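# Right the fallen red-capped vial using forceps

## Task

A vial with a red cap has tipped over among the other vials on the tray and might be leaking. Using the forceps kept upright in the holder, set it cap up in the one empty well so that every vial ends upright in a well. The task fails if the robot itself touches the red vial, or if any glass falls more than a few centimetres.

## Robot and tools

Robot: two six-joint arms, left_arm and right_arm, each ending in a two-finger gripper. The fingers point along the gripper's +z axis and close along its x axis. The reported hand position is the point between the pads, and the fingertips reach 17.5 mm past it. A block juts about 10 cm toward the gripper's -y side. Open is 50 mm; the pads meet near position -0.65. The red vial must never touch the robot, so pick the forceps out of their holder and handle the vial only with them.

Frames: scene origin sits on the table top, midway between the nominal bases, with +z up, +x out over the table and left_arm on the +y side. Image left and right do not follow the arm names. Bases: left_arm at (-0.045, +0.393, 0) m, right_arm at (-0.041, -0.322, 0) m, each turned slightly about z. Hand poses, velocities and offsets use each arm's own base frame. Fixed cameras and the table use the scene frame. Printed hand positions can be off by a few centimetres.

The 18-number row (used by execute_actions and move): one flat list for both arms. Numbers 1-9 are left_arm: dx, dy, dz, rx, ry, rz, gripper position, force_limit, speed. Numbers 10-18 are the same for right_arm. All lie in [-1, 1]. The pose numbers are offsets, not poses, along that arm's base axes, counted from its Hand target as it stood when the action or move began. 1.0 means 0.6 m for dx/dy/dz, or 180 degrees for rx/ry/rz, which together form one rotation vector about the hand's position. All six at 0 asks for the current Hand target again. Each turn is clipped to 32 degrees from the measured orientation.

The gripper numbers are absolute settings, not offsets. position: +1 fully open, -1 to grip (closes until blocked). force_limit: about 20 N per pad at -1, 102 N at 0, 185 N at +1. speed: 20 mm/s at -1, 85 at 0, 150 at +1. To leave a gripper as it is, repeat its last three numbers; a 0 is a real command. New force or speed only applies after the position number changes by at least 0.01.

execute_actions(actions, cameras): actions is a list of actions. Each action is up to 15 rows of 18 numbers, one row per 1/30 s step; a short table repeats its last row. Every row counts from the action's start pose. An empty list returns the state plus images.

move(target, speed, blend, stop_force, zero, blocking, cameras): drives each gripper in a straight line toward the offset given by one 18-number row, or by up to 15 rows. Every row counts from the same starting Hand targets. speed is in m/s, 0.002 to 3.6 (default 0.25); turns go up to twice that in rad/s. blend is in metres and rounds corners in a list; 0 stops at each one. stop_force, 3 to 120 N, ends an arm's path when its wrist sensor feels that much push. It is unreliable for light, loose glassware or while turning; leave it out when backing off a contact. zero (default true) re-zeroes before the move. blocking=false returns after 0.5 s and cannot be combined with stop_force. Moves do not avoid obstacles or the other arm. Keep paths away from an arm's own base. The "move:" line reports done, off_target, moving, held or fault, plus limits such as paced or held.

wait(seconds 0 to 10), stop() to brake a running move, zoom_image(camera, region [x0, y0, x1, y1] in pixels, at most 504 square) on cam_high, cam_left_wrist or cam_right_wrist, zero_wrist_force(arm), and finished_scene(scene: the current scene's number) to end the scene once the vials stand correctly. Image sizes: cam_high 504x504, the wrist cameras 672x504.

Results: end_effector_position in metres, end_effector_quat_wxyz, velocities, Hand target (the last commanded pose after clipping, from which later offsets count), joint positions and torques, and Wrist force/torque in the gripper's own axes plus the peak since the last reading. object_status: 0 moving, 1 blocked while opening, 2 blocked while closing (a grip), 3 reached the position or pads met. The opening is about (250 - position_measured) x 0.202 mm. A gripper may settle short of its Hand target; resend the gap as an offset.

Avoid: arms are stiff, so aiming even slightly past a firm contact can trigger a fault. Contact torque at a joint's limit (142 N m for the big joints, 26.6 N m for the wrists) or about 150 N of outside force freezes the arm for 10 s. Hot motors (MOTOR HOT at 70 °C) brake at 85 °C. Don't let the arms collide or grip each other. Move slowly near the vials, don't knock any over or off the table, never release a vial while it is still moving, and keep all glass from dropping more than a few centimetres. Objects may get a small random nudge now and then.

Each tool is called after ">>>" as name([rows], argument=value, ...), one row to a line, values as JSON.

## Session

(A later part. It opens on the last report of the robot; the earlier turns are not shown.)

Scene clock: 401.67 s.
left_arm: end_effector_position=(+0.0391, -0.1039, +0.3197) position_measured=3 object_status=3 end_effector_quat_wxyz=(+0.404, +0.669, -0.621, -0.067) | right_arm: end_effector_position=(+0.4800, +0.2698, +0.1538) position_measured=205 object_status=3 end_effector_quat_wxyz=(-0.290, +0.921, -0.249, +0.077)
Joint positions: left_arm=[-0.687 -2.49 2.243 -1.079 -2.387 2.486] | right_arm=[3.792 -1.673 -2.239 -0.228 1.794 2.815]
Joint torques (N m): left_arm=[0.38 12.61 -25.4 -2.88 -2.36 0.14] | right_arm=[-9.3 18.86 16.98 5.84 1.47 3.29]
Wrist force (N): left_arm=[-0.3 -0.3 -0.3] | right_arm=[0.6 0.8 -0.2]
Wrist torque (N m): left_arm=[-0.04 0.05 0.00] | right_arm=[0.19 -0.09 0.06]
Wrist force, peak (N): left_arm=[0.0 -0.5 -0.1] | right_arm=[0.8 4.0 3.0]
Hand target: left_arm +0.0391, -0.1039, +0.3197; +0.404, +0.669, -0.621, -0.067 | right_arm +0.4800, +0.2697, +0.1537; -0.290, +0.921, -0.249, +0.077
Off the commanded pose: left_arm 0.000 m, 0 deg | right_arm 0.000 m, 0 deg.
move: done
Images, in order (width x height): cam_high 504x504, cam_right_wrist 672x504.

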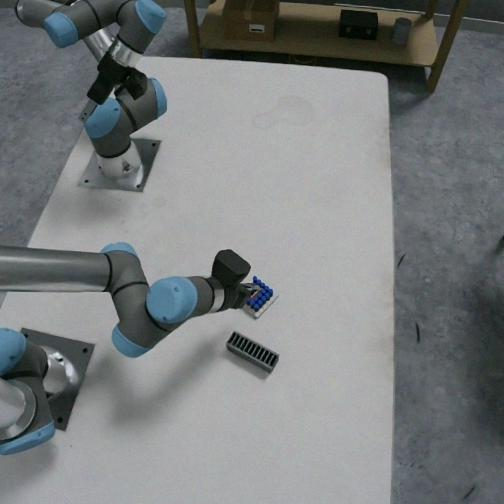

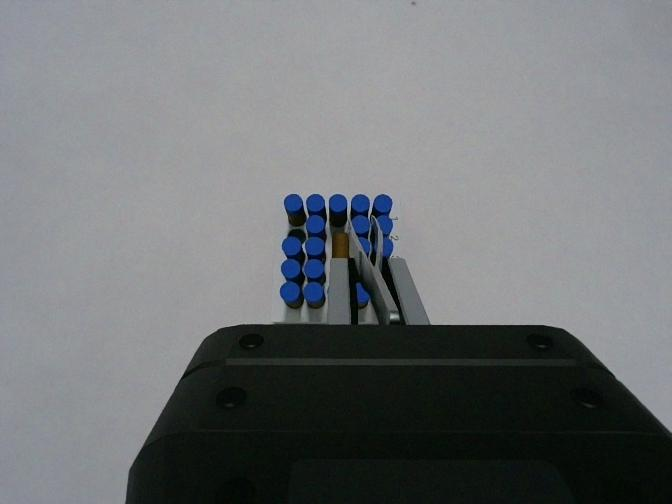

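>>> move(target=[0,0,0,0,0,0,1,1,1,-0.023,-0.0073,-0.0475,0,0,0,-0.32,-1,-0.5], speed=0.1, cameras=["cam_right_wrist"])

>>> zoom_image(camera="cam_right_wrist", region=[270, 130, 470, 330])

Scene clock: 431.43 s.
left_arm: end_effector_position=(+0.0391, -0.1039, +0.3197) position_measured=3 object_status=3 end_effector_quat_wxyz=(+0.404, +0.669, -0.621, -0.067) | right_arm: end_effector_position=(+0.4661, +0.2654, +0.1251) position_measured=200 object_status=3 end_effector_quat_wxyz=(-0.290, +0.921, -0.249, +0.077)
Joint positions: left_arm=[-0.687 -2.49 2.243 -1.079 -2.387 2.486] | right_arm=[3.804 -1.706 -2.308 -0.124 1.787 2.825]
Joint torques (N m): left_arm=[0.08 12.48 -25.14 -2.94 -2.37 0.06] | right_arm=[-6 32.28 28.72 3.77 1.66 -0.41]
Wrist force (N): left_arm=[-0.1 -0.1 -0.2] | right_arm=[0.1 0.3 -0.2]
Wrist torque (N m): left_arm=[-0.01 0.02 0.00] | right_arm=[0.12 -0.01 0.00]
Wrist force, peak (N): left_arm=[-0.2 -0.3 -0.4] | right_arm=[0.0 1.4 0.5]
Hand target: left_arm +0.0391, -0.1039, +0.3197; +0.404, +0.669, -0.621, -0.067 | right_arm +0.4662, +0.2654, +0.1252; -0.290, +0.921, -0.249, +0.077
Off the commanded pose: left_arm 0.000 m, 0 deg | right_arm 0.000 m, 0 deg.
move: done
Images, in order (width x height): cam_right_wrist 672x504.

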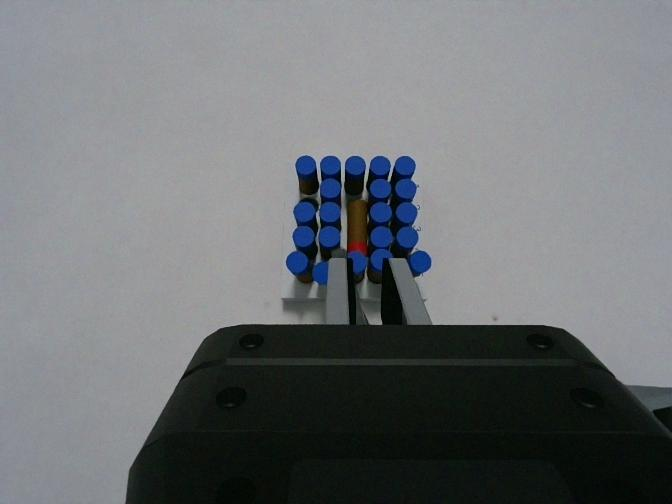

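Scaled by 2.520 from the camera's 672x504 image, which has a finer 960x720 frame.

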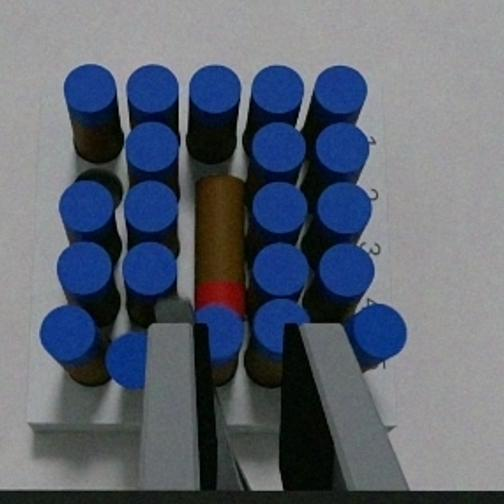

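>>> wait(seconds=0.1, cameras=["all"])

>>> zoom_image(camera="cam_high", region=[200, 240, 310, 350])

>>> zoom_image(camera="cam_right_wrist", region=[310, 230, 400, 325])

Scene clock: 436.83 s.
left_arm: end_effector_position=(+0.0391, -0.1039, +0.3197) position_measured=3 object_status=3 end_effector_quat_wxyz=(+0.404, +0.669, -0.621, -0.067) | right_arm: end_effector_position=(+0.4662, +0.2654, +0.1252) position_measured=200 object_status=3 end_effector_quat_wxyz=(-0.290, +0.921, -0.249, +0.077)
Joint positions: left_arm=[-0.687 -2.49 2.243 -1.079 -2.387 2.486] | right_arm=[3.804 -1.706 -2.308 -0.124 1.787 2.825]
Joint torques (N m): left_arm=[0.57 12.49 -25.62 -2.95 -2.43 0.15] | right_arm=[-9.73 32.21 28.46 5.62 2.45 -2.3]
Wrist force (N): left_arm=[-0.1 -0.1 -0.2] | right_arm=[0.3 0.3 -0.2]
Wrist torque (N m): left_arm=[-0.01 0.01 0.00] | right_arm=[0.12 -0.03 0.00]
Wrist force, peak (N): left_arm=[-0.1 0.0 -0.6] | right_arm=[0.3 0.4 -0.5]
Hand target: left_arm +0.0391, -0.1039, +0.3197; +0.404, +0.669, -0.621, -0.067 | right_arm +0.4662, +0.2654, +0.1252; -0.290, +0.921, -0.249, +0.077
Tool commands: left_gripper/position=+1.0 left_gripper/force_limit=+1.0 left_gripper/speed=+1.0 right_gripper/position=-0.32 right_gripper/force_limit=-1.0 right_gripper/speed=-0.5
Off the commanded pose: left_arm 0.000 m, 0 deg | right_arm 0.000 m, 0 deg.
wait: 0.10 s; at rest from the start

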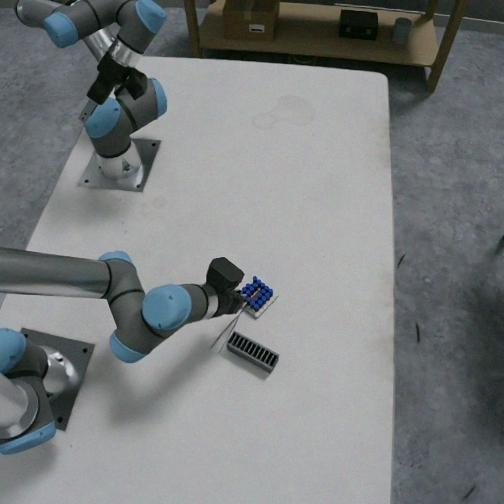

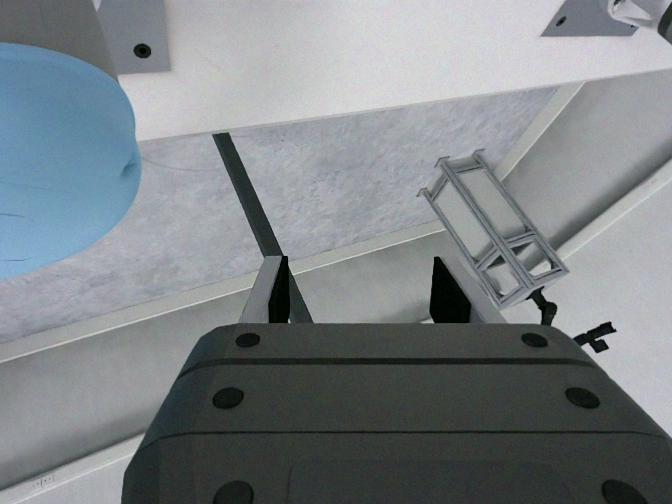

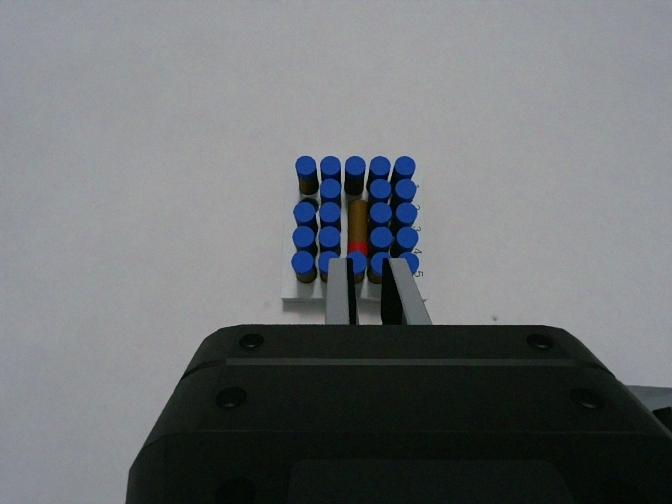

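Scaled by 4.582 from the camera's 504x504 image, which has a finer 720x720 frame.

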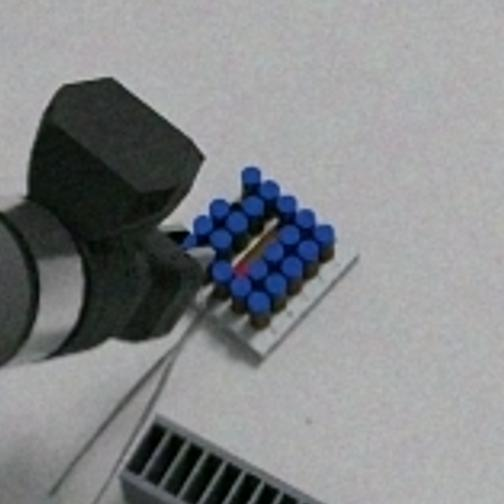

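Scaled by 5.305 from the camera's 672x504 image, which has a finer 960x720 frame.

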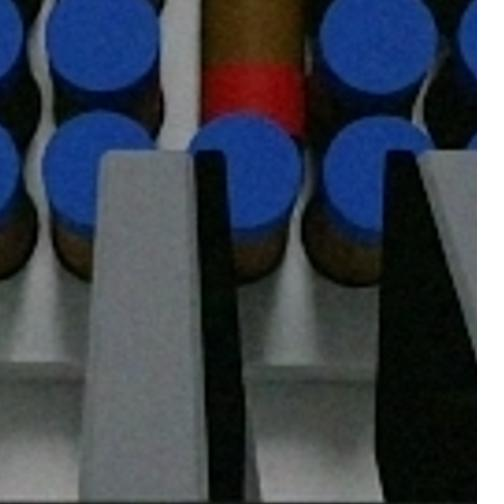

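>>> move(target=[0,0,0,0,0,0,1,1,1,0,0,0.08,0,0,0,-0.32,-1,-0.5], speed=0.15, cameras=["cam_high","cam_right_wrist"])

>>> zoom_image(camera="cam_high", region=[180, 240, 310, 370])

>>> zoom_image(camera="cam_right_wrist", region=[270, 130, 470, 330])

Scene clock: 444.07 s.
left_arm: end_effector_position=(+0.0391, -0.1039, +0.3197) position_measured=3 object_status=3 end_effector_quat_wxyz=(+0.404, +0.669, -0.621, -0.067) | right_arm: end_effector_position=(+0.4662, +0.2654, +0.1733) position_measured=200 object_status=3 end_effector_quat_wxyz=(-0.290, +0.921, -0.249, +0.077)
Joint positions: left_arm=[-0.687 -2.49 2.243 -1.079 -2.387 2.486] | right_arm=[3.804 -1.6 -2.253 -0.285 1.787 2.825]
Joint torques (N m): left_arm=[0.35 12.64 -26.1 -2.85 -2.5 0.2] | right_arm=[-1.94 23.59 9.08 3.91 -0.44 2.04]
Wrist force (N): left_arm=[-0.1 0.0 -0.1] | right_arm=[0.5 0.4 -0.3]
Wrist torque (N m): left_arm=[0.00 0.02 0.00] | right_arm=[0.17 -0.07 0.01]
Wrist force, peak (N): left_arm=[-0.1 -0.4 -0.4] | right_arm=[0.3 1.4 1.4]
Hand target: left_arm +0.0391, -0.1039, +0.3197; +0.404, +0.669, -0.621, -0.067 | right_arm +0.4662, +0.2654, +0.1732; -0.290, +0.921, -0.249, +0.077
Off the commanded pose: left_arm 0.000 m, 0 deg | right_arm 0.000 m, 0 deg.
move: done
Images, in order (width x height): cam_high 504x504, cam_right_wrist 672x504.

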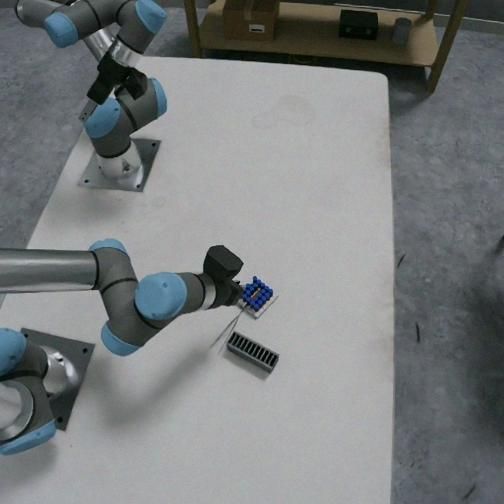

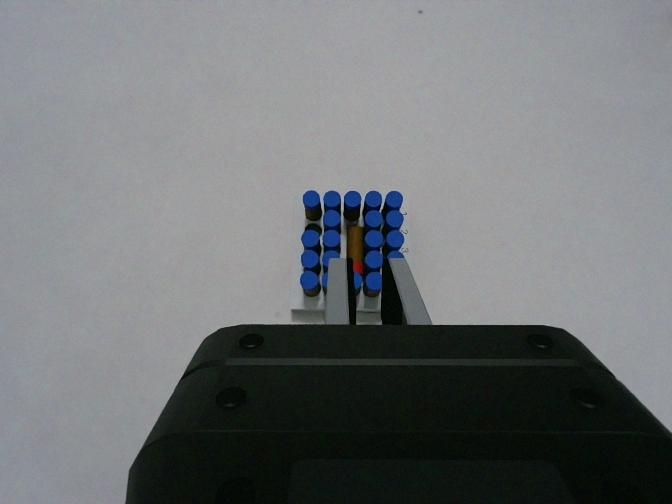

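Scaled by 3.877 from the camera's 504x504 image, which has a finer 720x720 frame.

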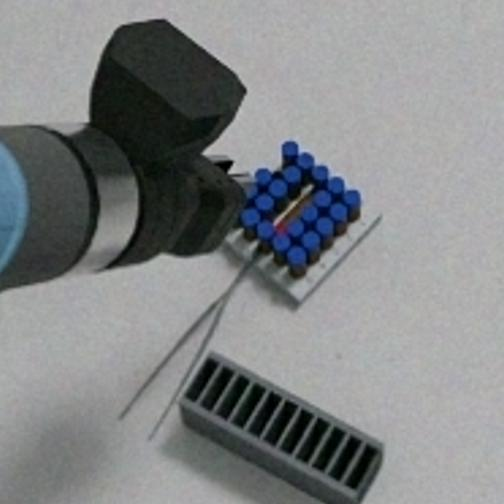

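Scaled by 2.520 from the camera's 672x504 image, which has a finer 960x720 frame.

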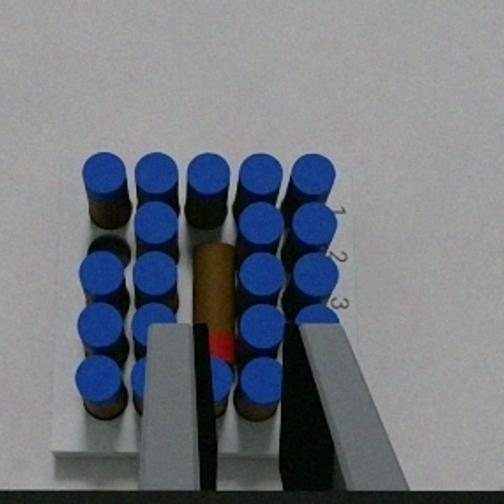

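>>> move(target=[0,0,0,0,0,0,1,1,1,0.0147,-0.0207,0.1813,-0.1682,0.0976,0,1,-1,1], speed=0.35, cameras=["cam_high","cam_right_wrist"])

>>> zoom_image(camera="cam_right_wrist", region=[230, 20, 450, 260])

>>> zoom_image(camera="cam_high", region=[180, 240, 310, 370])

Scene clock: 526.83 s.
left_arm: end_effector_position=(+0.0391, -0.1039, +0.3197) position_measured=3 object_status=3 end_effector_quat_wxyz=(+0.404, +0.669, -0.621, -0.067) | right_arm: end_effector_position=(+0.4750, +0.2530, +0.2819) position_measured=3 object_status=3 end_effector_quat_wxyz=(+0.000, +0.965, -0.261, -0.001)
Joint positions: left_arm=[-0.687 -2.49 2.243 -1.079 -2.387 2.486] | right_arm=[3.881 -1.647 -1.61 -1.457 1.572 2.838]
Joint torques (N m): left_arm=[0.05 12.85 -26.66 -3.04 -2.54 0.19] | right_arm=[-10.03 30.48 33.42 2.17 1.03 -2.34]
Wrist force (N): left_arm=[0.0 -0.3 -0.2] | right_arm=[-0.7 0.1 0.2]
Wrist torque (N m): left_arm=[-0.03 -0.01 0.00] | right_arm=[0.08 0.11 -0.20]
Wrist force, peak (N): left_arm=[0.0 -0.2 -0.5] | right_arm=[0.3 2.1 0.9]
Hand target: left_arm +0.0391, -0.1039, +0.3197; +0.404, +0.669, -0.621, -0.067 | right_arm +0.4750, +0.2529, +0.2820; +0.000, +0.965, -0.261, -0.001
Off the commanded pose: left_arm 0.000 m, 0 deg | right_arm 0.000 m, 0 deg.
move: done
Images, in order (width x height): cam_high 504x504, cam_right_wrist 672x504.

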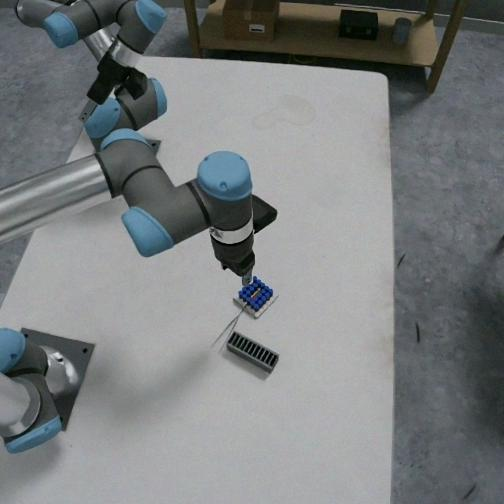

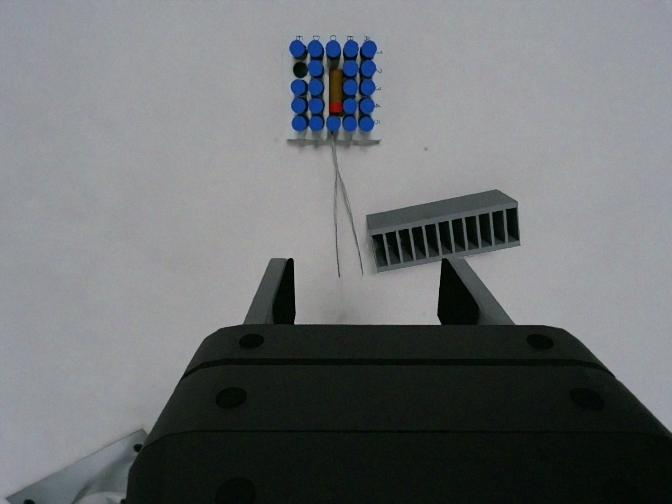

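Scaled by 2.100 from the camera's 672x504 image, which has a finer 960x720 frame.

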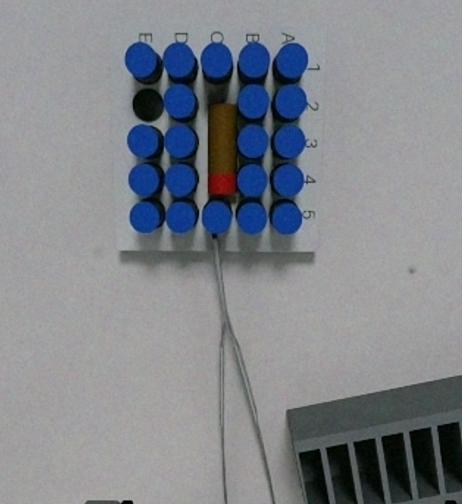

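Scaled by 3.877 from the camera's 504x504 image, which has a finer 720x720 frame.

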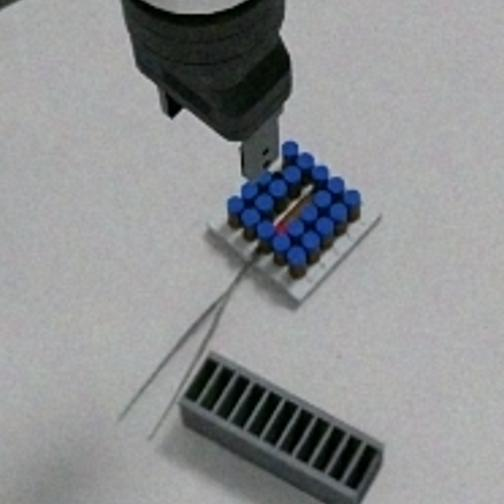

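>>> move([
  [0.384,-0.0385,-0.03,-0.2328,-0.2295,-0.1918,1,1,1,0,0,-0.1,0,0,0.5,1,-1,1],
  [0.768,-0.077,-0.116,-0.4656,-0.4589,-0.3835,1,1,1,-0.0347,-0.0388,-0.32,-0.0938,-0.1864,-0.9376,1,-1,1],
], speed=0.4, blend=0.03, cameras=["all"])

>>> zoom_image(camera="cam_right_wrist", region=[260, 0, 480, 330])

Scene clock: 610.27 s.
left_arm: end_effector_position=(+0.4277, -0.1428, +0.2661) position_measured=3 object_status=3 end_effector_quat_wxyz=(-0.217, +0.081, +0.860, -0.455) | right_arm: end_effector_position=(+0.4589, +0.2351, +0.1204) position_measured=3 object_status=3 end_effector_quat_wxyz=(-0.035, +0.384, +0.906, -0.172)
Joint positions: left_arm=[-0.154 -1.389 1.732 -1.328 -2.509 5.049] | right_arm=[3.912 -1.889 -1.697 -1.473 1.502 0.014]
Joint torques (N m): left_arm=[-8.45 -39.74 -13.18 -3.07 -0.44 1.53] | right_arm=[-9.77 44.72 26.05 3.65 1.58 0.69]
Wrist force (N): left_arm=[-1.7 -1.0 -1.1] | right_arm=[0.2 0.4 -0.7]
Wrist torque (N m): left_arm=[0.02 0.35 0.03] | right_arm=[0.07 -0.02 -0.07]
Wrist force, peak (N): left_arm=[-1.6 -5.1 -5.3] | right_arm=[-0.1 -1.1 -0.2]
Hand target: left_arm +0.4277, -0.1429, +0.2661; -0.217, +0.081, +0.860, -0.454 (not the last commanded pose) | right_arm +0.4590, +0.2351, +0.1205; -0.035, +0.384, +0.906, -0.172 (not the last commanded pose)
Off the commanded pose: left_arm 0.074 m, 21 deg | right_arm 0.031 m, 23 deg.
move: held (left_arm; a check stopped the path), off_target (right_arm; braked when a check withheld steps of left_arm); path passed 1 of 2 targets; limits=held
pose unreachable (left arm): on one or more control steps of this call, first in action 0 (counted from 0), this arm could not follow its commanded pose, so it was not sent that pose on those steps. It may still have moved: this result reports where it is.
cause: moving toward the commanded pose would bring two parts of the arm too close to each other (its gripper and another part of the arm, with joints 4 (wrist 1) to 6 (wrist 3) between them, 4 mm apart when it was first held).

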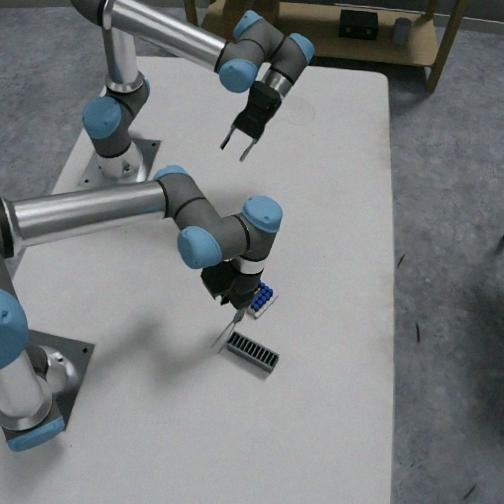

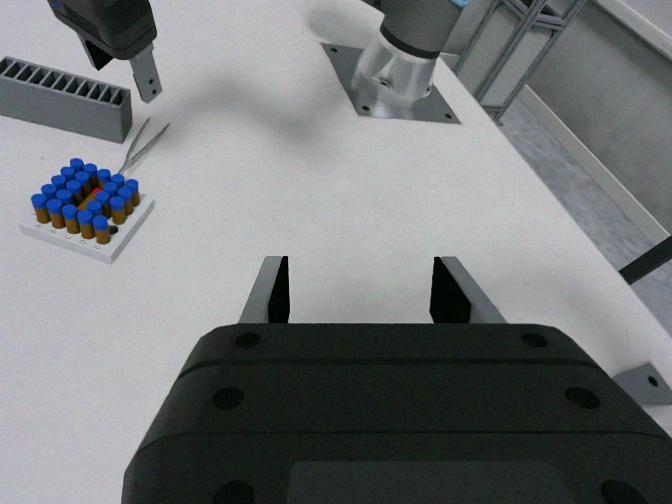

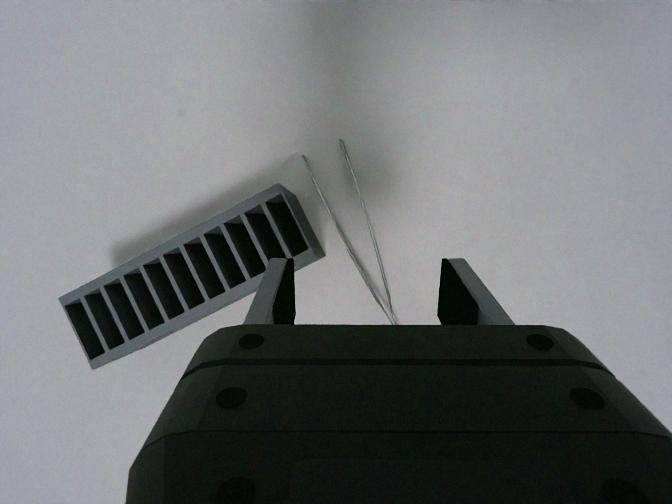

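Scaled by 1.527 from the camera's 672x504 image, which has a finer 960x720 frame.

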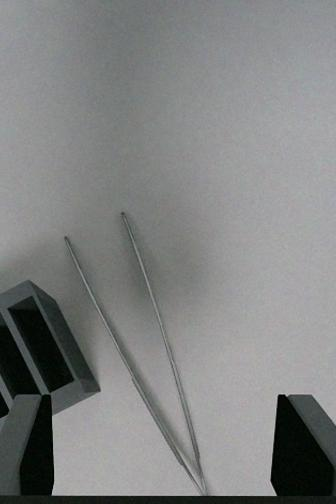

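>>> move(target=[0,0,0,0,0,0,1,1,1,-0.008,-0.0092,-0.0508,-0.0116,0.0348,0.1247,1,-1,1], speed=0.25, cameras=["cam_left_wrist","cam_right_wrist"])

>>> zoom_image(camera="cam_right_wrist", region=[260, 0, 480, 330])

>>> zoom_image(camera="cam_left_wrist", region=[0, 0, 260, 280])

Scene clock: 627.23 s.
left_arm: end_effector_position=(+0.4277, -0.1429, +0.2661) position_measured=3 object_status=3 end_effector_quat_wxyz=(-0.217, +0.081, +0.860, -0.454) | right_arm: end_effector_position=(+0.4541, +0.2295, +0.0900) position_measured=3 object_status=3 end_effector_quat_wxyz=(-0.043, +0.191, +0.957, -0.213)
Joint positions: left_arm=[-0.154 -1.389 1.732 -1.328 -2.509 5.049] | right_arm=[3.955 -1.932 -1.732 -1.461 1.42 -0.331]
Joint torques (N m): left_arm=[-7.27 -39.98 -13.48 -3.02 -0.49 1.55] | right_arm=[-9.44 46.12 32.28 0.76 1.38 1.62]
Wrist force (N): left_arm=[-1.8 -1.0 -1.0] | right_arm=[0.6 0.1 -0.3]
Wrist torque (N m): left_arm=[0.03 0.35 0.03] | right_arm=[0.06 -0.08 -0.05]
Wrist force, peak (N): left_arm=[-1.9 -1.2 -1.2] | right_arm=[0.1 -0.1 -1.4]
Hand target: left_arm +0.4277, -0.1429, +0.2661; -0.217, +0.081, +0.860, -0.454 | right_arm +0.4542, +0.2295, +0.0900; -0.043, +0.191, +0.957, -0.212
Off the commanded pose: left_arm 0.000 m, 0 deg | right_arm 0.000 m, 0 deg.
move: done
Images, in order (width x height): cam_left_wrist 672x504, cam_right_wrist 672x504.

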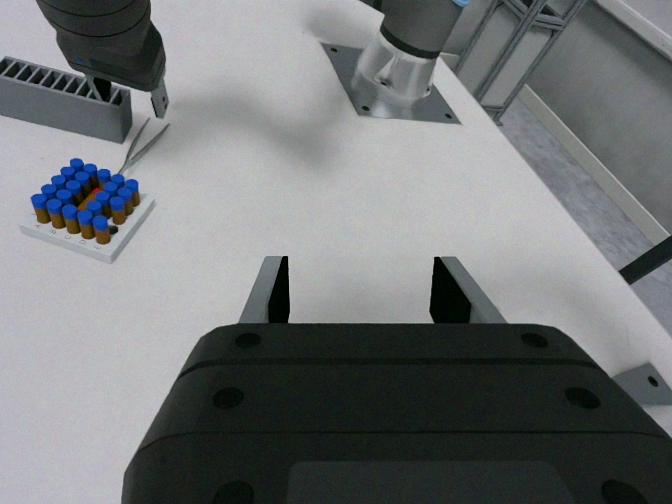

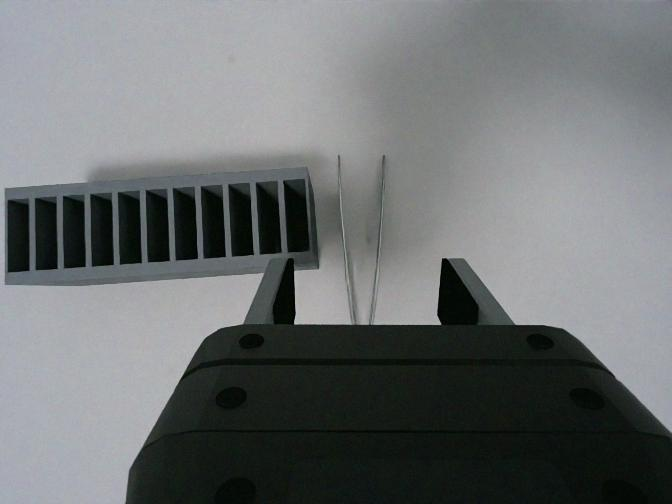

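Scaled by 1.527 from the camera's 672x504 image, which has a finer 960x720 frame.

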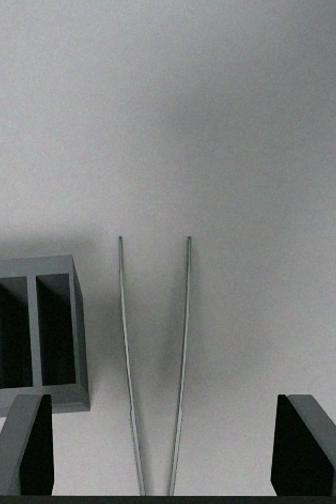

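Scaled by 1.800 from the camera's 672x504 image, which has a finer 960x720 frame.

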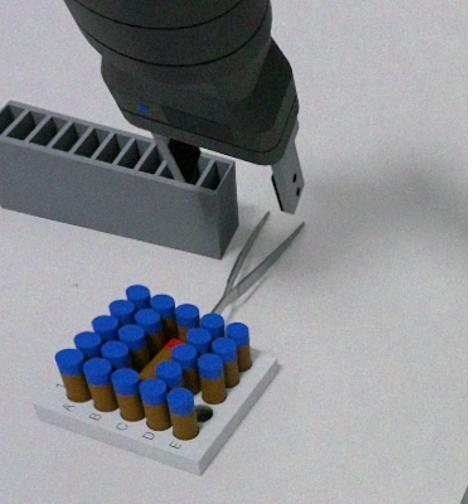

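>>> zoom_image(camera="cam_right_wrist", region=[300, 140, 420, 325])

>>> zoom_image(camera="cam_left_wrist", region=[60, 80, 200, 220])

Scaled by 2.724 from the camera's 672x504 image, which has a finer 960x720 frame.

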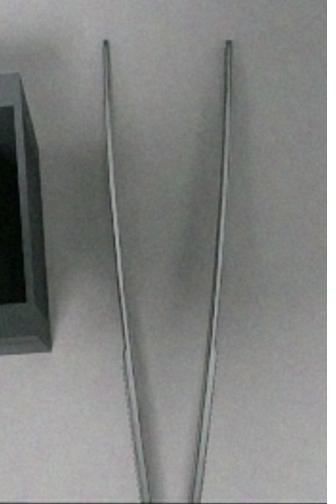

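Scaled by 3.600 from the camera's 672x504 image, which has a finer 960x720 frame.

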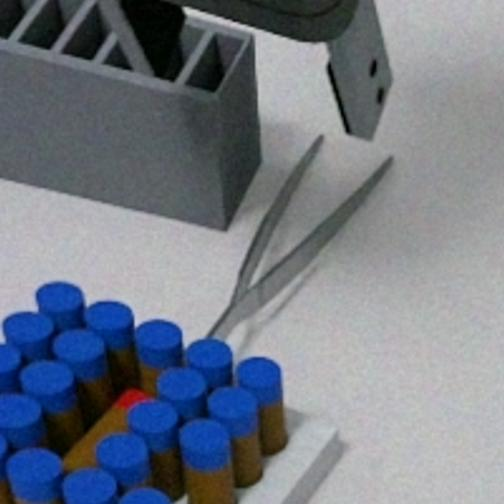

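>>> move(target=[0,0,0,0,0,0,1,1,1,0.0047,0.0217,-0.03,0,0,0,0.01,-1,1], speed=0.15, cameras=["cam_left_wrist","cam_right_wrist"])

>>> zoom_image(camera="cam_right_wrist", region=[280, 100, 440, 325])

>>> zoom_image(camera="cam_left_wrist", region=[60, 80, 200, 220])

Scene clock: 696.23 s.
left_arm: end_effector_position=(+0.4277, -0.1429, +0.2661) position_measured=3 object_status=3 end_effector_quat_wxyz=(-0.217, +0.081, +0.860, -0.454) | right_arm: end_effector_position=(+0.4571, +0.2427, +0.0720) position_measured=151 object_status=3 end_effector_quat_wxyz=(-0.043, +0.191, +0.957, -0.212) end_effector_velocity=(-0.001, -0.001, +0.002) end_effector_angular_velocity=(+0.000, +0.000, +0.000)
Joint positions: left_arm=[-0.154 -1.389 1.732 -1.328 -2.509 5.049] | right_arm=[3.966 -1.974 -1.723 -1.429 1.425 -0.321]
Joint velocities: left_arm=[within noise] | right_arm=[0 0.005 0 -0.005 0 0]
Joint torques (N m): left_arm=[-7.49 -39.89 -13.12 -2.99 -0.58 1.54] | right_arm=[-4.31 50.07 21.78 0.63 0.49 1.08]
Wrist force (N): left_arm=[-2.0 -0.9 -1.0] | right_arm=[0.5 0.1 -0.5]
Wrist torque (N m): left_arm=[0.04 0.39 0.03] | right_arm=[0.08 -0.08 -0.05]
Wrist force, peak (N): left_arm=[-1.9 -1.2 -1.1] | right_arm=[0.8 -0.6 -0.9]
Hand target: left_arm +0.4277, -0.1429, +0.2661; -0.217, +0.081, +0.860, -0.454 | right_arm +0.4570, +0.2426, +0.0720; -0.043, +0.191, +0.957, -0.212
Off the commanded pose: left_arm 0.000 m, 0 deg | right_arm 0.000 m, 0 deg.
move: done
Images, in order (width x height): cam_left_wrist 672x504, cam_right_wrist 672x504.

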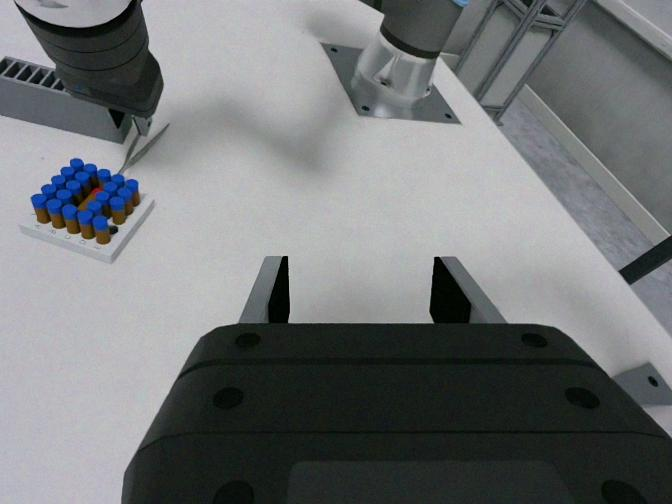

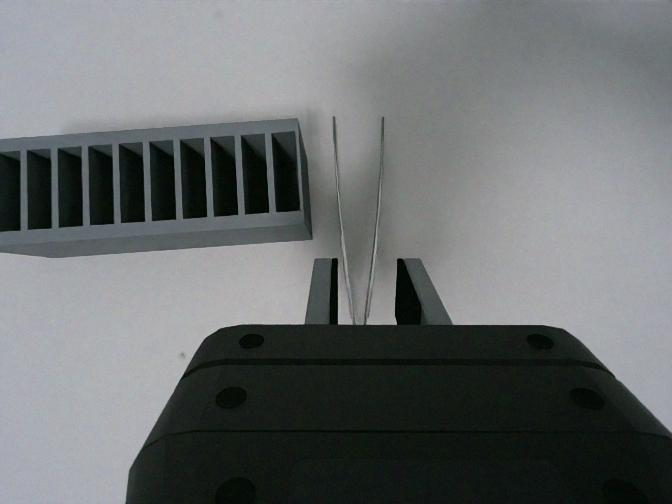

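Scaled by 2.240 from the camera's 672x504 image, which has a finer 960x720 frame.

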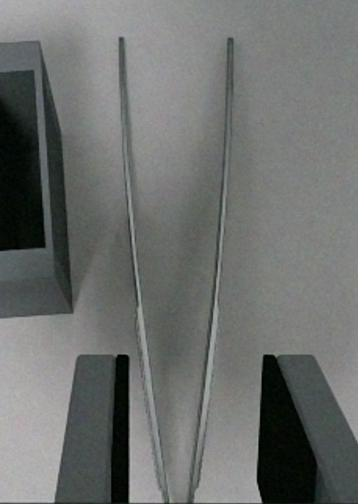

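Scaled by 3.600 from the camera's 672x504 image, which has a finer 960x720 frame.

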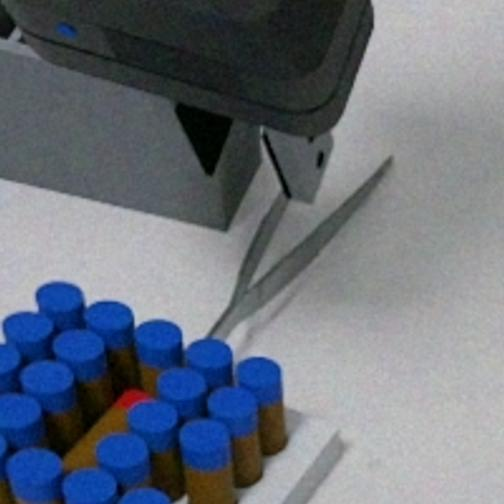

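>>> move(target=[0,0,0,0,0,0,1,1,1,0,0,-0.0808,0,0,0,0.01,-1,1], speed=0.04, stop_force=4, cameras=["cam_left_wrist","cam_right_wrist"])

>>> zoom_image(camera="cam_right_wrist", region=[280, 100, 440, 325])

>>> zoom_image(camera="cam_left_wrist", region=[60, 80, 200, 220])

Scene clock: 710.23 s.
left_arm: end_effector_position=(+0.4277, -0.1429, +0.2661) position_measured=3 object_status=3 end_effector_quat_wxyz=(-0.217, +0.081, +0.860, -0.454) | right_arm: end_effector_position=(+0.4570, +0.2426, +0.0236) position_measured=151 object_status=3 end_effector_quat_wxyz=(-0.043, +0.191, +0.957, -0.212)
Joint positions: left_arm=[-0.154 -1.389 1.732 -1.328 -2.509 5.049] | right_arm=[3.966 -2.04 -1.77 -1.315 1.425 -0.321]
Joint torques (N m): left_arm=[-7.54 -39.73 -12.89 -3.12 -0.61 1.62] | right_arm=[-7 48.33 30.06 1.26 -0.96 -1.5]
Wrist force (N): left_arm=[-1.8 -1.0 -1.0] | right_arm=[0.1 -0.1 -0.2]
Wrist torque (N m): left_arm=[0.03 0.36 0.03] | right_arm=[0.01 -0.03 -0.08]
Wrist force, peak (N): left_arm=[-1.9 -1.3 -1.0] | right_arm=[0.5 -0.3 -1.3]
Hand target: left_arm +0.4277, -0.1429, +0.2661; -0.217, +0.081, +0.860, -0.454 | right_arm +0.4570, +0.2426, +0.0236; -0.043, +0.191, +0.957, -0.212
Off the commanded pose: left_arm 0.000 m, 0 deg | right_arm 0.000 m, 0 deg.
move: done
Images, in order (width x height): cam_left_wrist 672x504, cam_right_wrist 672x504.

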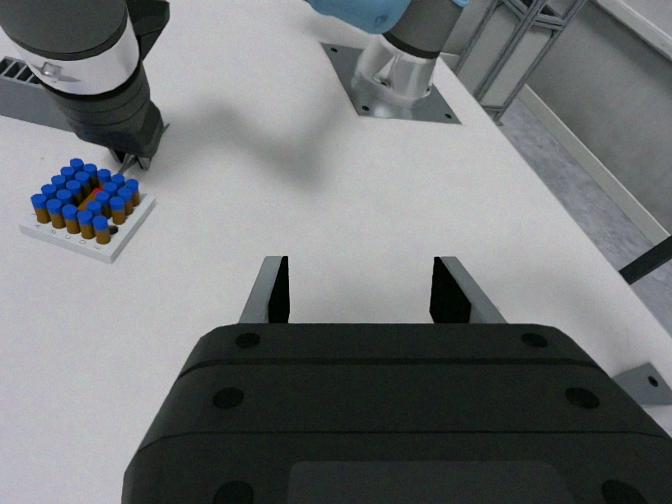

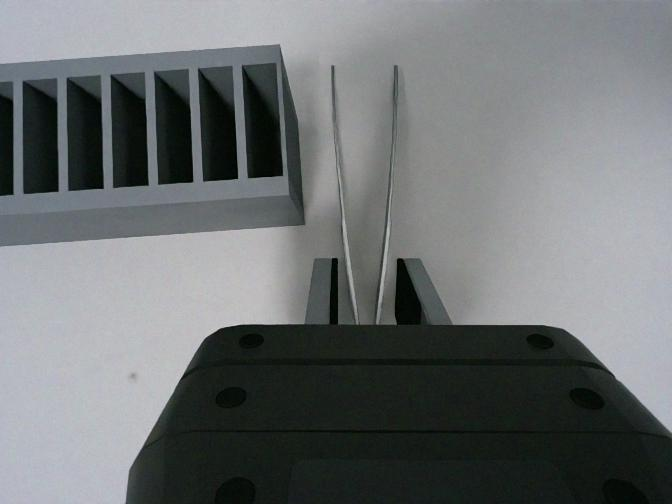

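Scaled by 2.240 from the camera's 672x504 image, which has a finer 960x720 frame.

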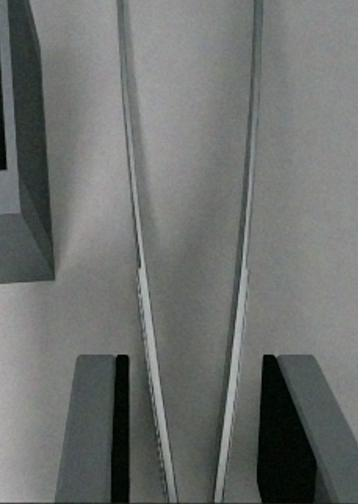

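Scaled by 3.600 from the camera's 672x504 image, which has a finer 960x720 frame.

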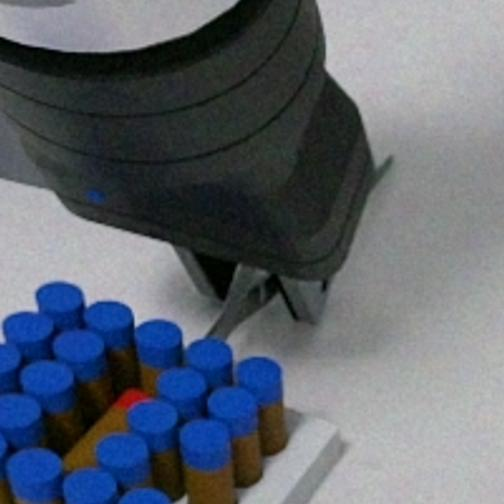

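>>> move(target=[0,0,0,0,0,0,1,1,1,-0.0004,0.0002,-0.0037,0,0,0,0.01,-1,1], speed=0.01, stop_force=3, cameras=[])

>>> move(target=[0,0,0,0,0,0,1,1,1,0,0,0,0,0,0,-0.32,-1,-1], speed=0.05, cameras=[])

>>> wait(seconds=0.6, cameras=["cam_left_wrist","cam_right_wrist"])

>>> zoom_image(camera="cam_right_wrist", region=[280, 40, 440, 325])

Scene clock: 727.20 s.
left_arm: end_effector_position=(+0.4277, -0.1429, +0.2661) position_measured=3 object_status=3 end_effector_quat_wxyz=(-0.217, +0.081, +0.860, -0.454) | right_arm: end_effector_position=(+0.4568, +0.2427, +0.0213) position_measured=151 object_status=3 end_effector_quat_wxyz=(-0.043, +0.191, +0.957, -0.213)
Joint positions: left_arm=[-0.154 -1.389 1.732 -1.328 -2.509 5.049] | right_arm=[3.967 -2.043 -1.772 -1.31 1.425 -0.32]
Joint torques (N m): left_arm=[-6.97 -39.71 -12.61 -3.03 -0.64 1.5] | right_arm=[7.03 44.61 13.64 0.88 1.65 3.3]
Wrist force (N): left_arm=[-1.7 -1.2 -1.3] | right_arm=[0.2 -0.3 -0.3]
Wrist torque (N m): left_arm=[0.01 0.36 0.03] | right_arm=[0.00 -0.05 -0.09]
Wrist force, peak (N): left_arm=[-1.8 -1.3 -1.2] | right_arm=[0.2 -0.4 -0.7]
Hand target: left_arm +0.4277, -0.1429, +0.2661; -0.217, +0.081, +0.860, -0.454 | right_arm +0.4568, +0.2427, +0.0213; -0.043, +0.191, +0.957, -0.212
Off the commanded pose: left_arm 0.000 m, 0 deg | right_arm 0.000 m, 0 deg.
move: done
No camera images: "cameras" was empty.

Scene clock: 727.93 s.
left_arm: end_effector_position=(+0.4277, -0.1429, +0.2661) position_measured=3 object_status=3 end_effector_quat_wxyz=(-0.217, +0.081, +0.860, -0.454) | right_arm: end_effector_position=(+0.4568, +0.2427, +0.0213) position_measured=200 object_status=3 end_effector_quat_wxyz=(-0.043, +0.191, +0.957, -0.212)
Joint positions: left_arm=[-0.154 -1.389 1.732 -1.328 -2.509 5.049] | right_arm=[3.967 -2.043 -1.772 -1.31 1.425 -0.32]
Joint torques (N m): left_arm=[-7.01 -39.78 -12.48 -3.08 -0.76 1.62] | right_arm=[6.43 46.92 20.83 0.82 1.27 3.15]
Wrist force (N): left_arm=[-1.8 -1.1 -0.8] | right_arm=[0.4 -0.2 -0.4]
Wrist torque (N m): left_arm=[0.01 0.37 0.03] | right_arm=[0.02 -0.07 -0.09]
Wrist force, peak (N): left_arm=[-1.8 -1.3 -1.2] | right_arm=[0.3 -0.4 -0.6]
Hand target: left_arm +0.4277, -0.1429, +0.2661; -0.217, +0.081, +0.860, -0.454 | right_arm +0.4568, +0.2427, +0.0213; -0.043, +0.191, +0.957, -0.212
Off the commanded pose: left_arm 0.000 m, 0 deg | right_arm 0.000 m, 0 deg.
move: done
No camera images: "cameras" was empty.

Scene clock: 728.53 s.
left_arm: end_effector_position=(+0.4277, -0.1429, +0.2661) position_measured=3 object_status=3 end_effector_quat_wxyz=(-0.217, +0.081, +0.860, -0.454) | right_arm: end_effector_position=(+0.4568, +0.2427, +0.0213) position_measured=200 object_status=3 end_effector_quat_wxyz=(-0.043, +0.191, +0.957, -0.212)
Joint positions: left_arm=[-0.154 -1.389 1.732 -1.328 -2.509 5.049] | right_arm=[3.967 -2.043 -1.772 -1.31 1.425 -0.32]
Joint torques (N m): left_arm=[-7.33 -40.07 -12.83 -3.06 -0.61 1.57] | right_arm=[6.57 48.29 27.13 0.96 1.38 3.16]
Wrist force (N): left_arm=[-1.9 -1.0 -1.1] | right_arm=[0.3 -0.2 -0.3]
Wrist torque (N m): left_arm=[0.03 0.37 0.03] | right_arm=[0.01 -0.05 -0.09]
Wrist force, peak (N): left_arm=[-1.9 -1.0 -1.3] | right_arm=[0.4 -0.5 -0.5]
Hand target: left_arm +0.4277, -0.1429, +0.2661; -0.217, +0.081, +0.860, -0.454 | right_arm +0.4568, +0.2427, +0.0213; -0.043, +0.191, +0.957, -0.212
Tool commands: left_gripper/position=+1.0 left_gripper/force_limit=+1.0 left_gripper/speed=+1.0 right_gripper/position=-0.32 right_gripper/force_limit=-1.0 right_gripper/speed=-1.0
Off the commanded pose: left_arm 0.000 m, 0 deg | right_arm 0.000 m, 0 deg.
wait: 0.60 s; at rest by 0.17 s
Images, in order (width x height): cam_left_wrist 672x504, cam_right_wrist 672x504.

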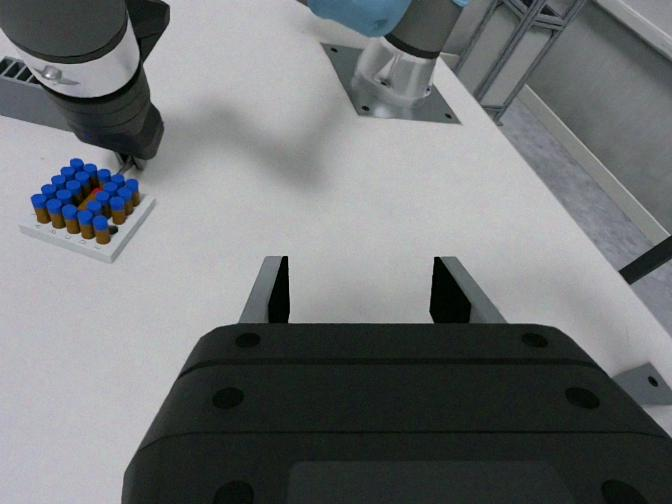

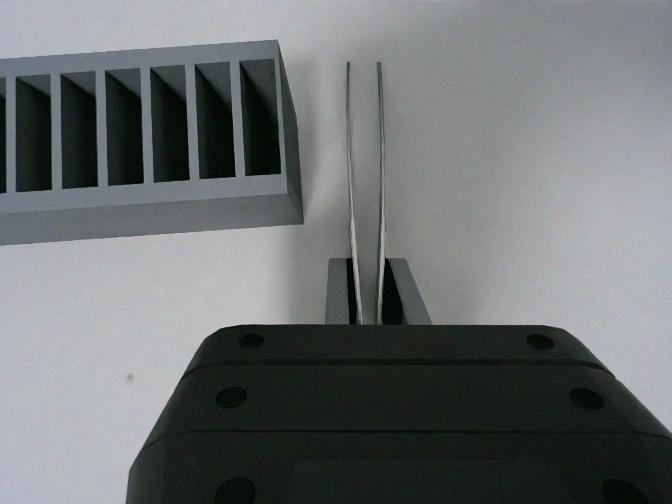

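Scaled by 1.768 from the camera's 672x504 image, which has a finer 960x720 frame.

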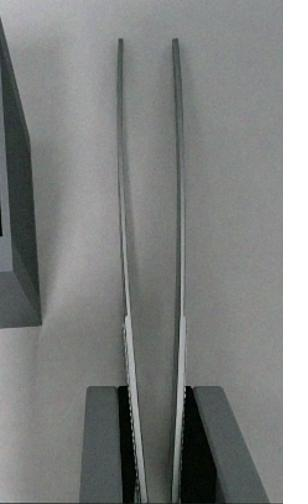

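>>> move([
  [0,0,0,0,0,0,1,1,1,0,0,0,0,0,0,-0.18,-1,-1],
  [0,0,0,0,0,0,1,1,1,0,0,0,0,0,0,-0.29,-1,-1],
], speed=0.05, cameras=[])

>>> wait(seconds=0.4, cameras=["cam_right_wrist"])

>>> zoom_image(camera="cam_right_wrist", region=[320, 40, 420, 325])

Scene clock: 743.07 s.
left_arm: end_effector_position=(+0.4277, -0.1429, +0.2661) position_measured=3 object_status=3 end_effector_quat_wxyz=(-0.217, +0.081, +0.860, -0.454) | right_arm: end_effector_position=(+0.4568, +0.2427, +0.0213) position_measured=195 object_status=3 end_effector_quat_wxyz=(-0.043, +0.191, +0.957, -0.212)
Joint positions: left_arm=[-0.154 -1.389 1.732 -1.328 -2.509 5.049] | right_arm=[3.967 -2.043 -1.772 -1.31 1.425 -0.32]
Joint torques (N m): left_arm=[-6.86 -39.48 -13.08 -3.03 -0.81 1.57] | right_arm=[5.62 47.37 28.65 0.93 0.63 2.66]
Wrist force (N): left_arm=[-1.7 -1.1 -1.2] | right_arm=[0.0 -0.3 -0.3]
Wrist torque (N m): left_arm=[0.01 0.34 0.03] | right_arm=[-0.02 -0.02 -0.09]
Wrist force, peak (N): left_arm=[-2.0 -1.1 -1.0] | right_arm=[0.4 -0.5 -0.6]
Hand target: left_arm +0.4277, -0.1429, +0.2661; -0.217, +0.081, +0.860, -0.454 | right_arm +0.4568, +0.2427, +0.0213; -0.043, +0.191, +0.957, -0.212
Off the commanded pose: left_arm 0.000 m, 0 deg | right_arm 0.000 m, 0 deg.
move: done
No camera images: "cameras" was empty.

Scene clock: 743.47 s.
left_arm: end_effector_position=(+0.4277, -0.1429, +0.2661) position_measured=3 object_status=3 end_effector_quat_wxyz=(-0.217, +0.081, +0.860, -0.454) | right_arm: end_effector_position=(+0.4568, +0.2427, +0.0213) position_measured=195 object_status=3 end_effector_quat_wxyz=(-0.043, +0.191, +0.957, -0.212)
Joint positions: left_arm=[-0.154 -1.389 1.732 -1.328 -2.509 5.049] | right_arm=[3.967 -2.043 -1.772 -1.31 1.425 -0.32]
Joint torques (N m): left_arm=[-6.52 -39.92 -12.69 -3.02 -0.83 1.61] | right_arm=[5.65 47.8 28.09 0.9 0.57 2.59]
Wrist force (N): left_arm=[-1.9 -1.0 -1.0] | right_arm=[0.2 -0.4 -0.4]
Wrist torque (N m): left_arm=[0.02 0.37 0.03] | right_arm=[-0.02 -0.05 -0.09]
Wrist force, peak (N): left_arm=[-1.9 -0.9 -1.1] | right_arm=[0.2 -0.3 -0.6]
Hand target: left_arm +0.4277, -0.1429, +0.2661; -0.217, +0.081, +0.860, -0.454 | right_arm +0.4568, +0.2427, +0.0213; -0.043, +0.191, +0.957, -0.212
Tool commands: left_gripper/position=+1.0 left_gripper/force_limit=+1.0 left_gripper/speed=+1.0 right_gripper/position=-0.29 right_gripper/force_limit=-1.0 right_gripper/speed=-1.0
Off the commanded pose: left_arm 0.000 m, 0 deg | right_arm 0.000 m, 0 deg.
wait: 0.40 s; at rest by 0.17 s
Images, in order (width x height): cam_right_wrist 672x504.

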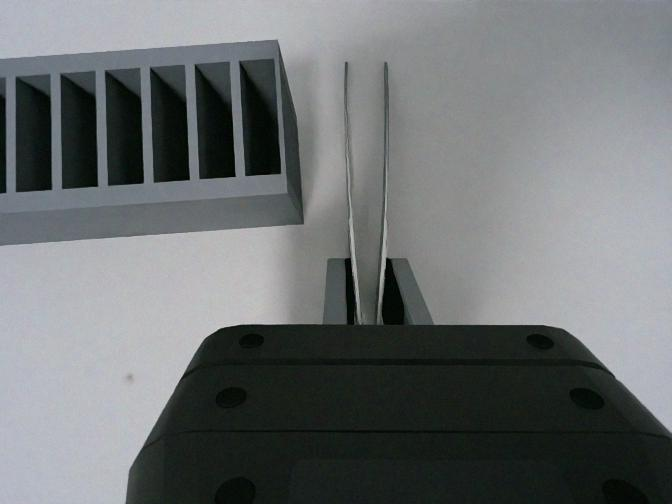

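Scaled by 1.768 from the camera's 672x504 image, which has a finer 960x720 frame.

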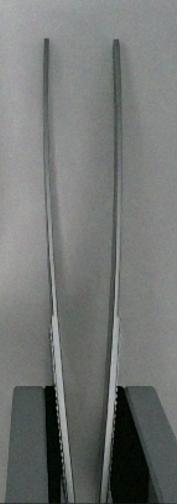

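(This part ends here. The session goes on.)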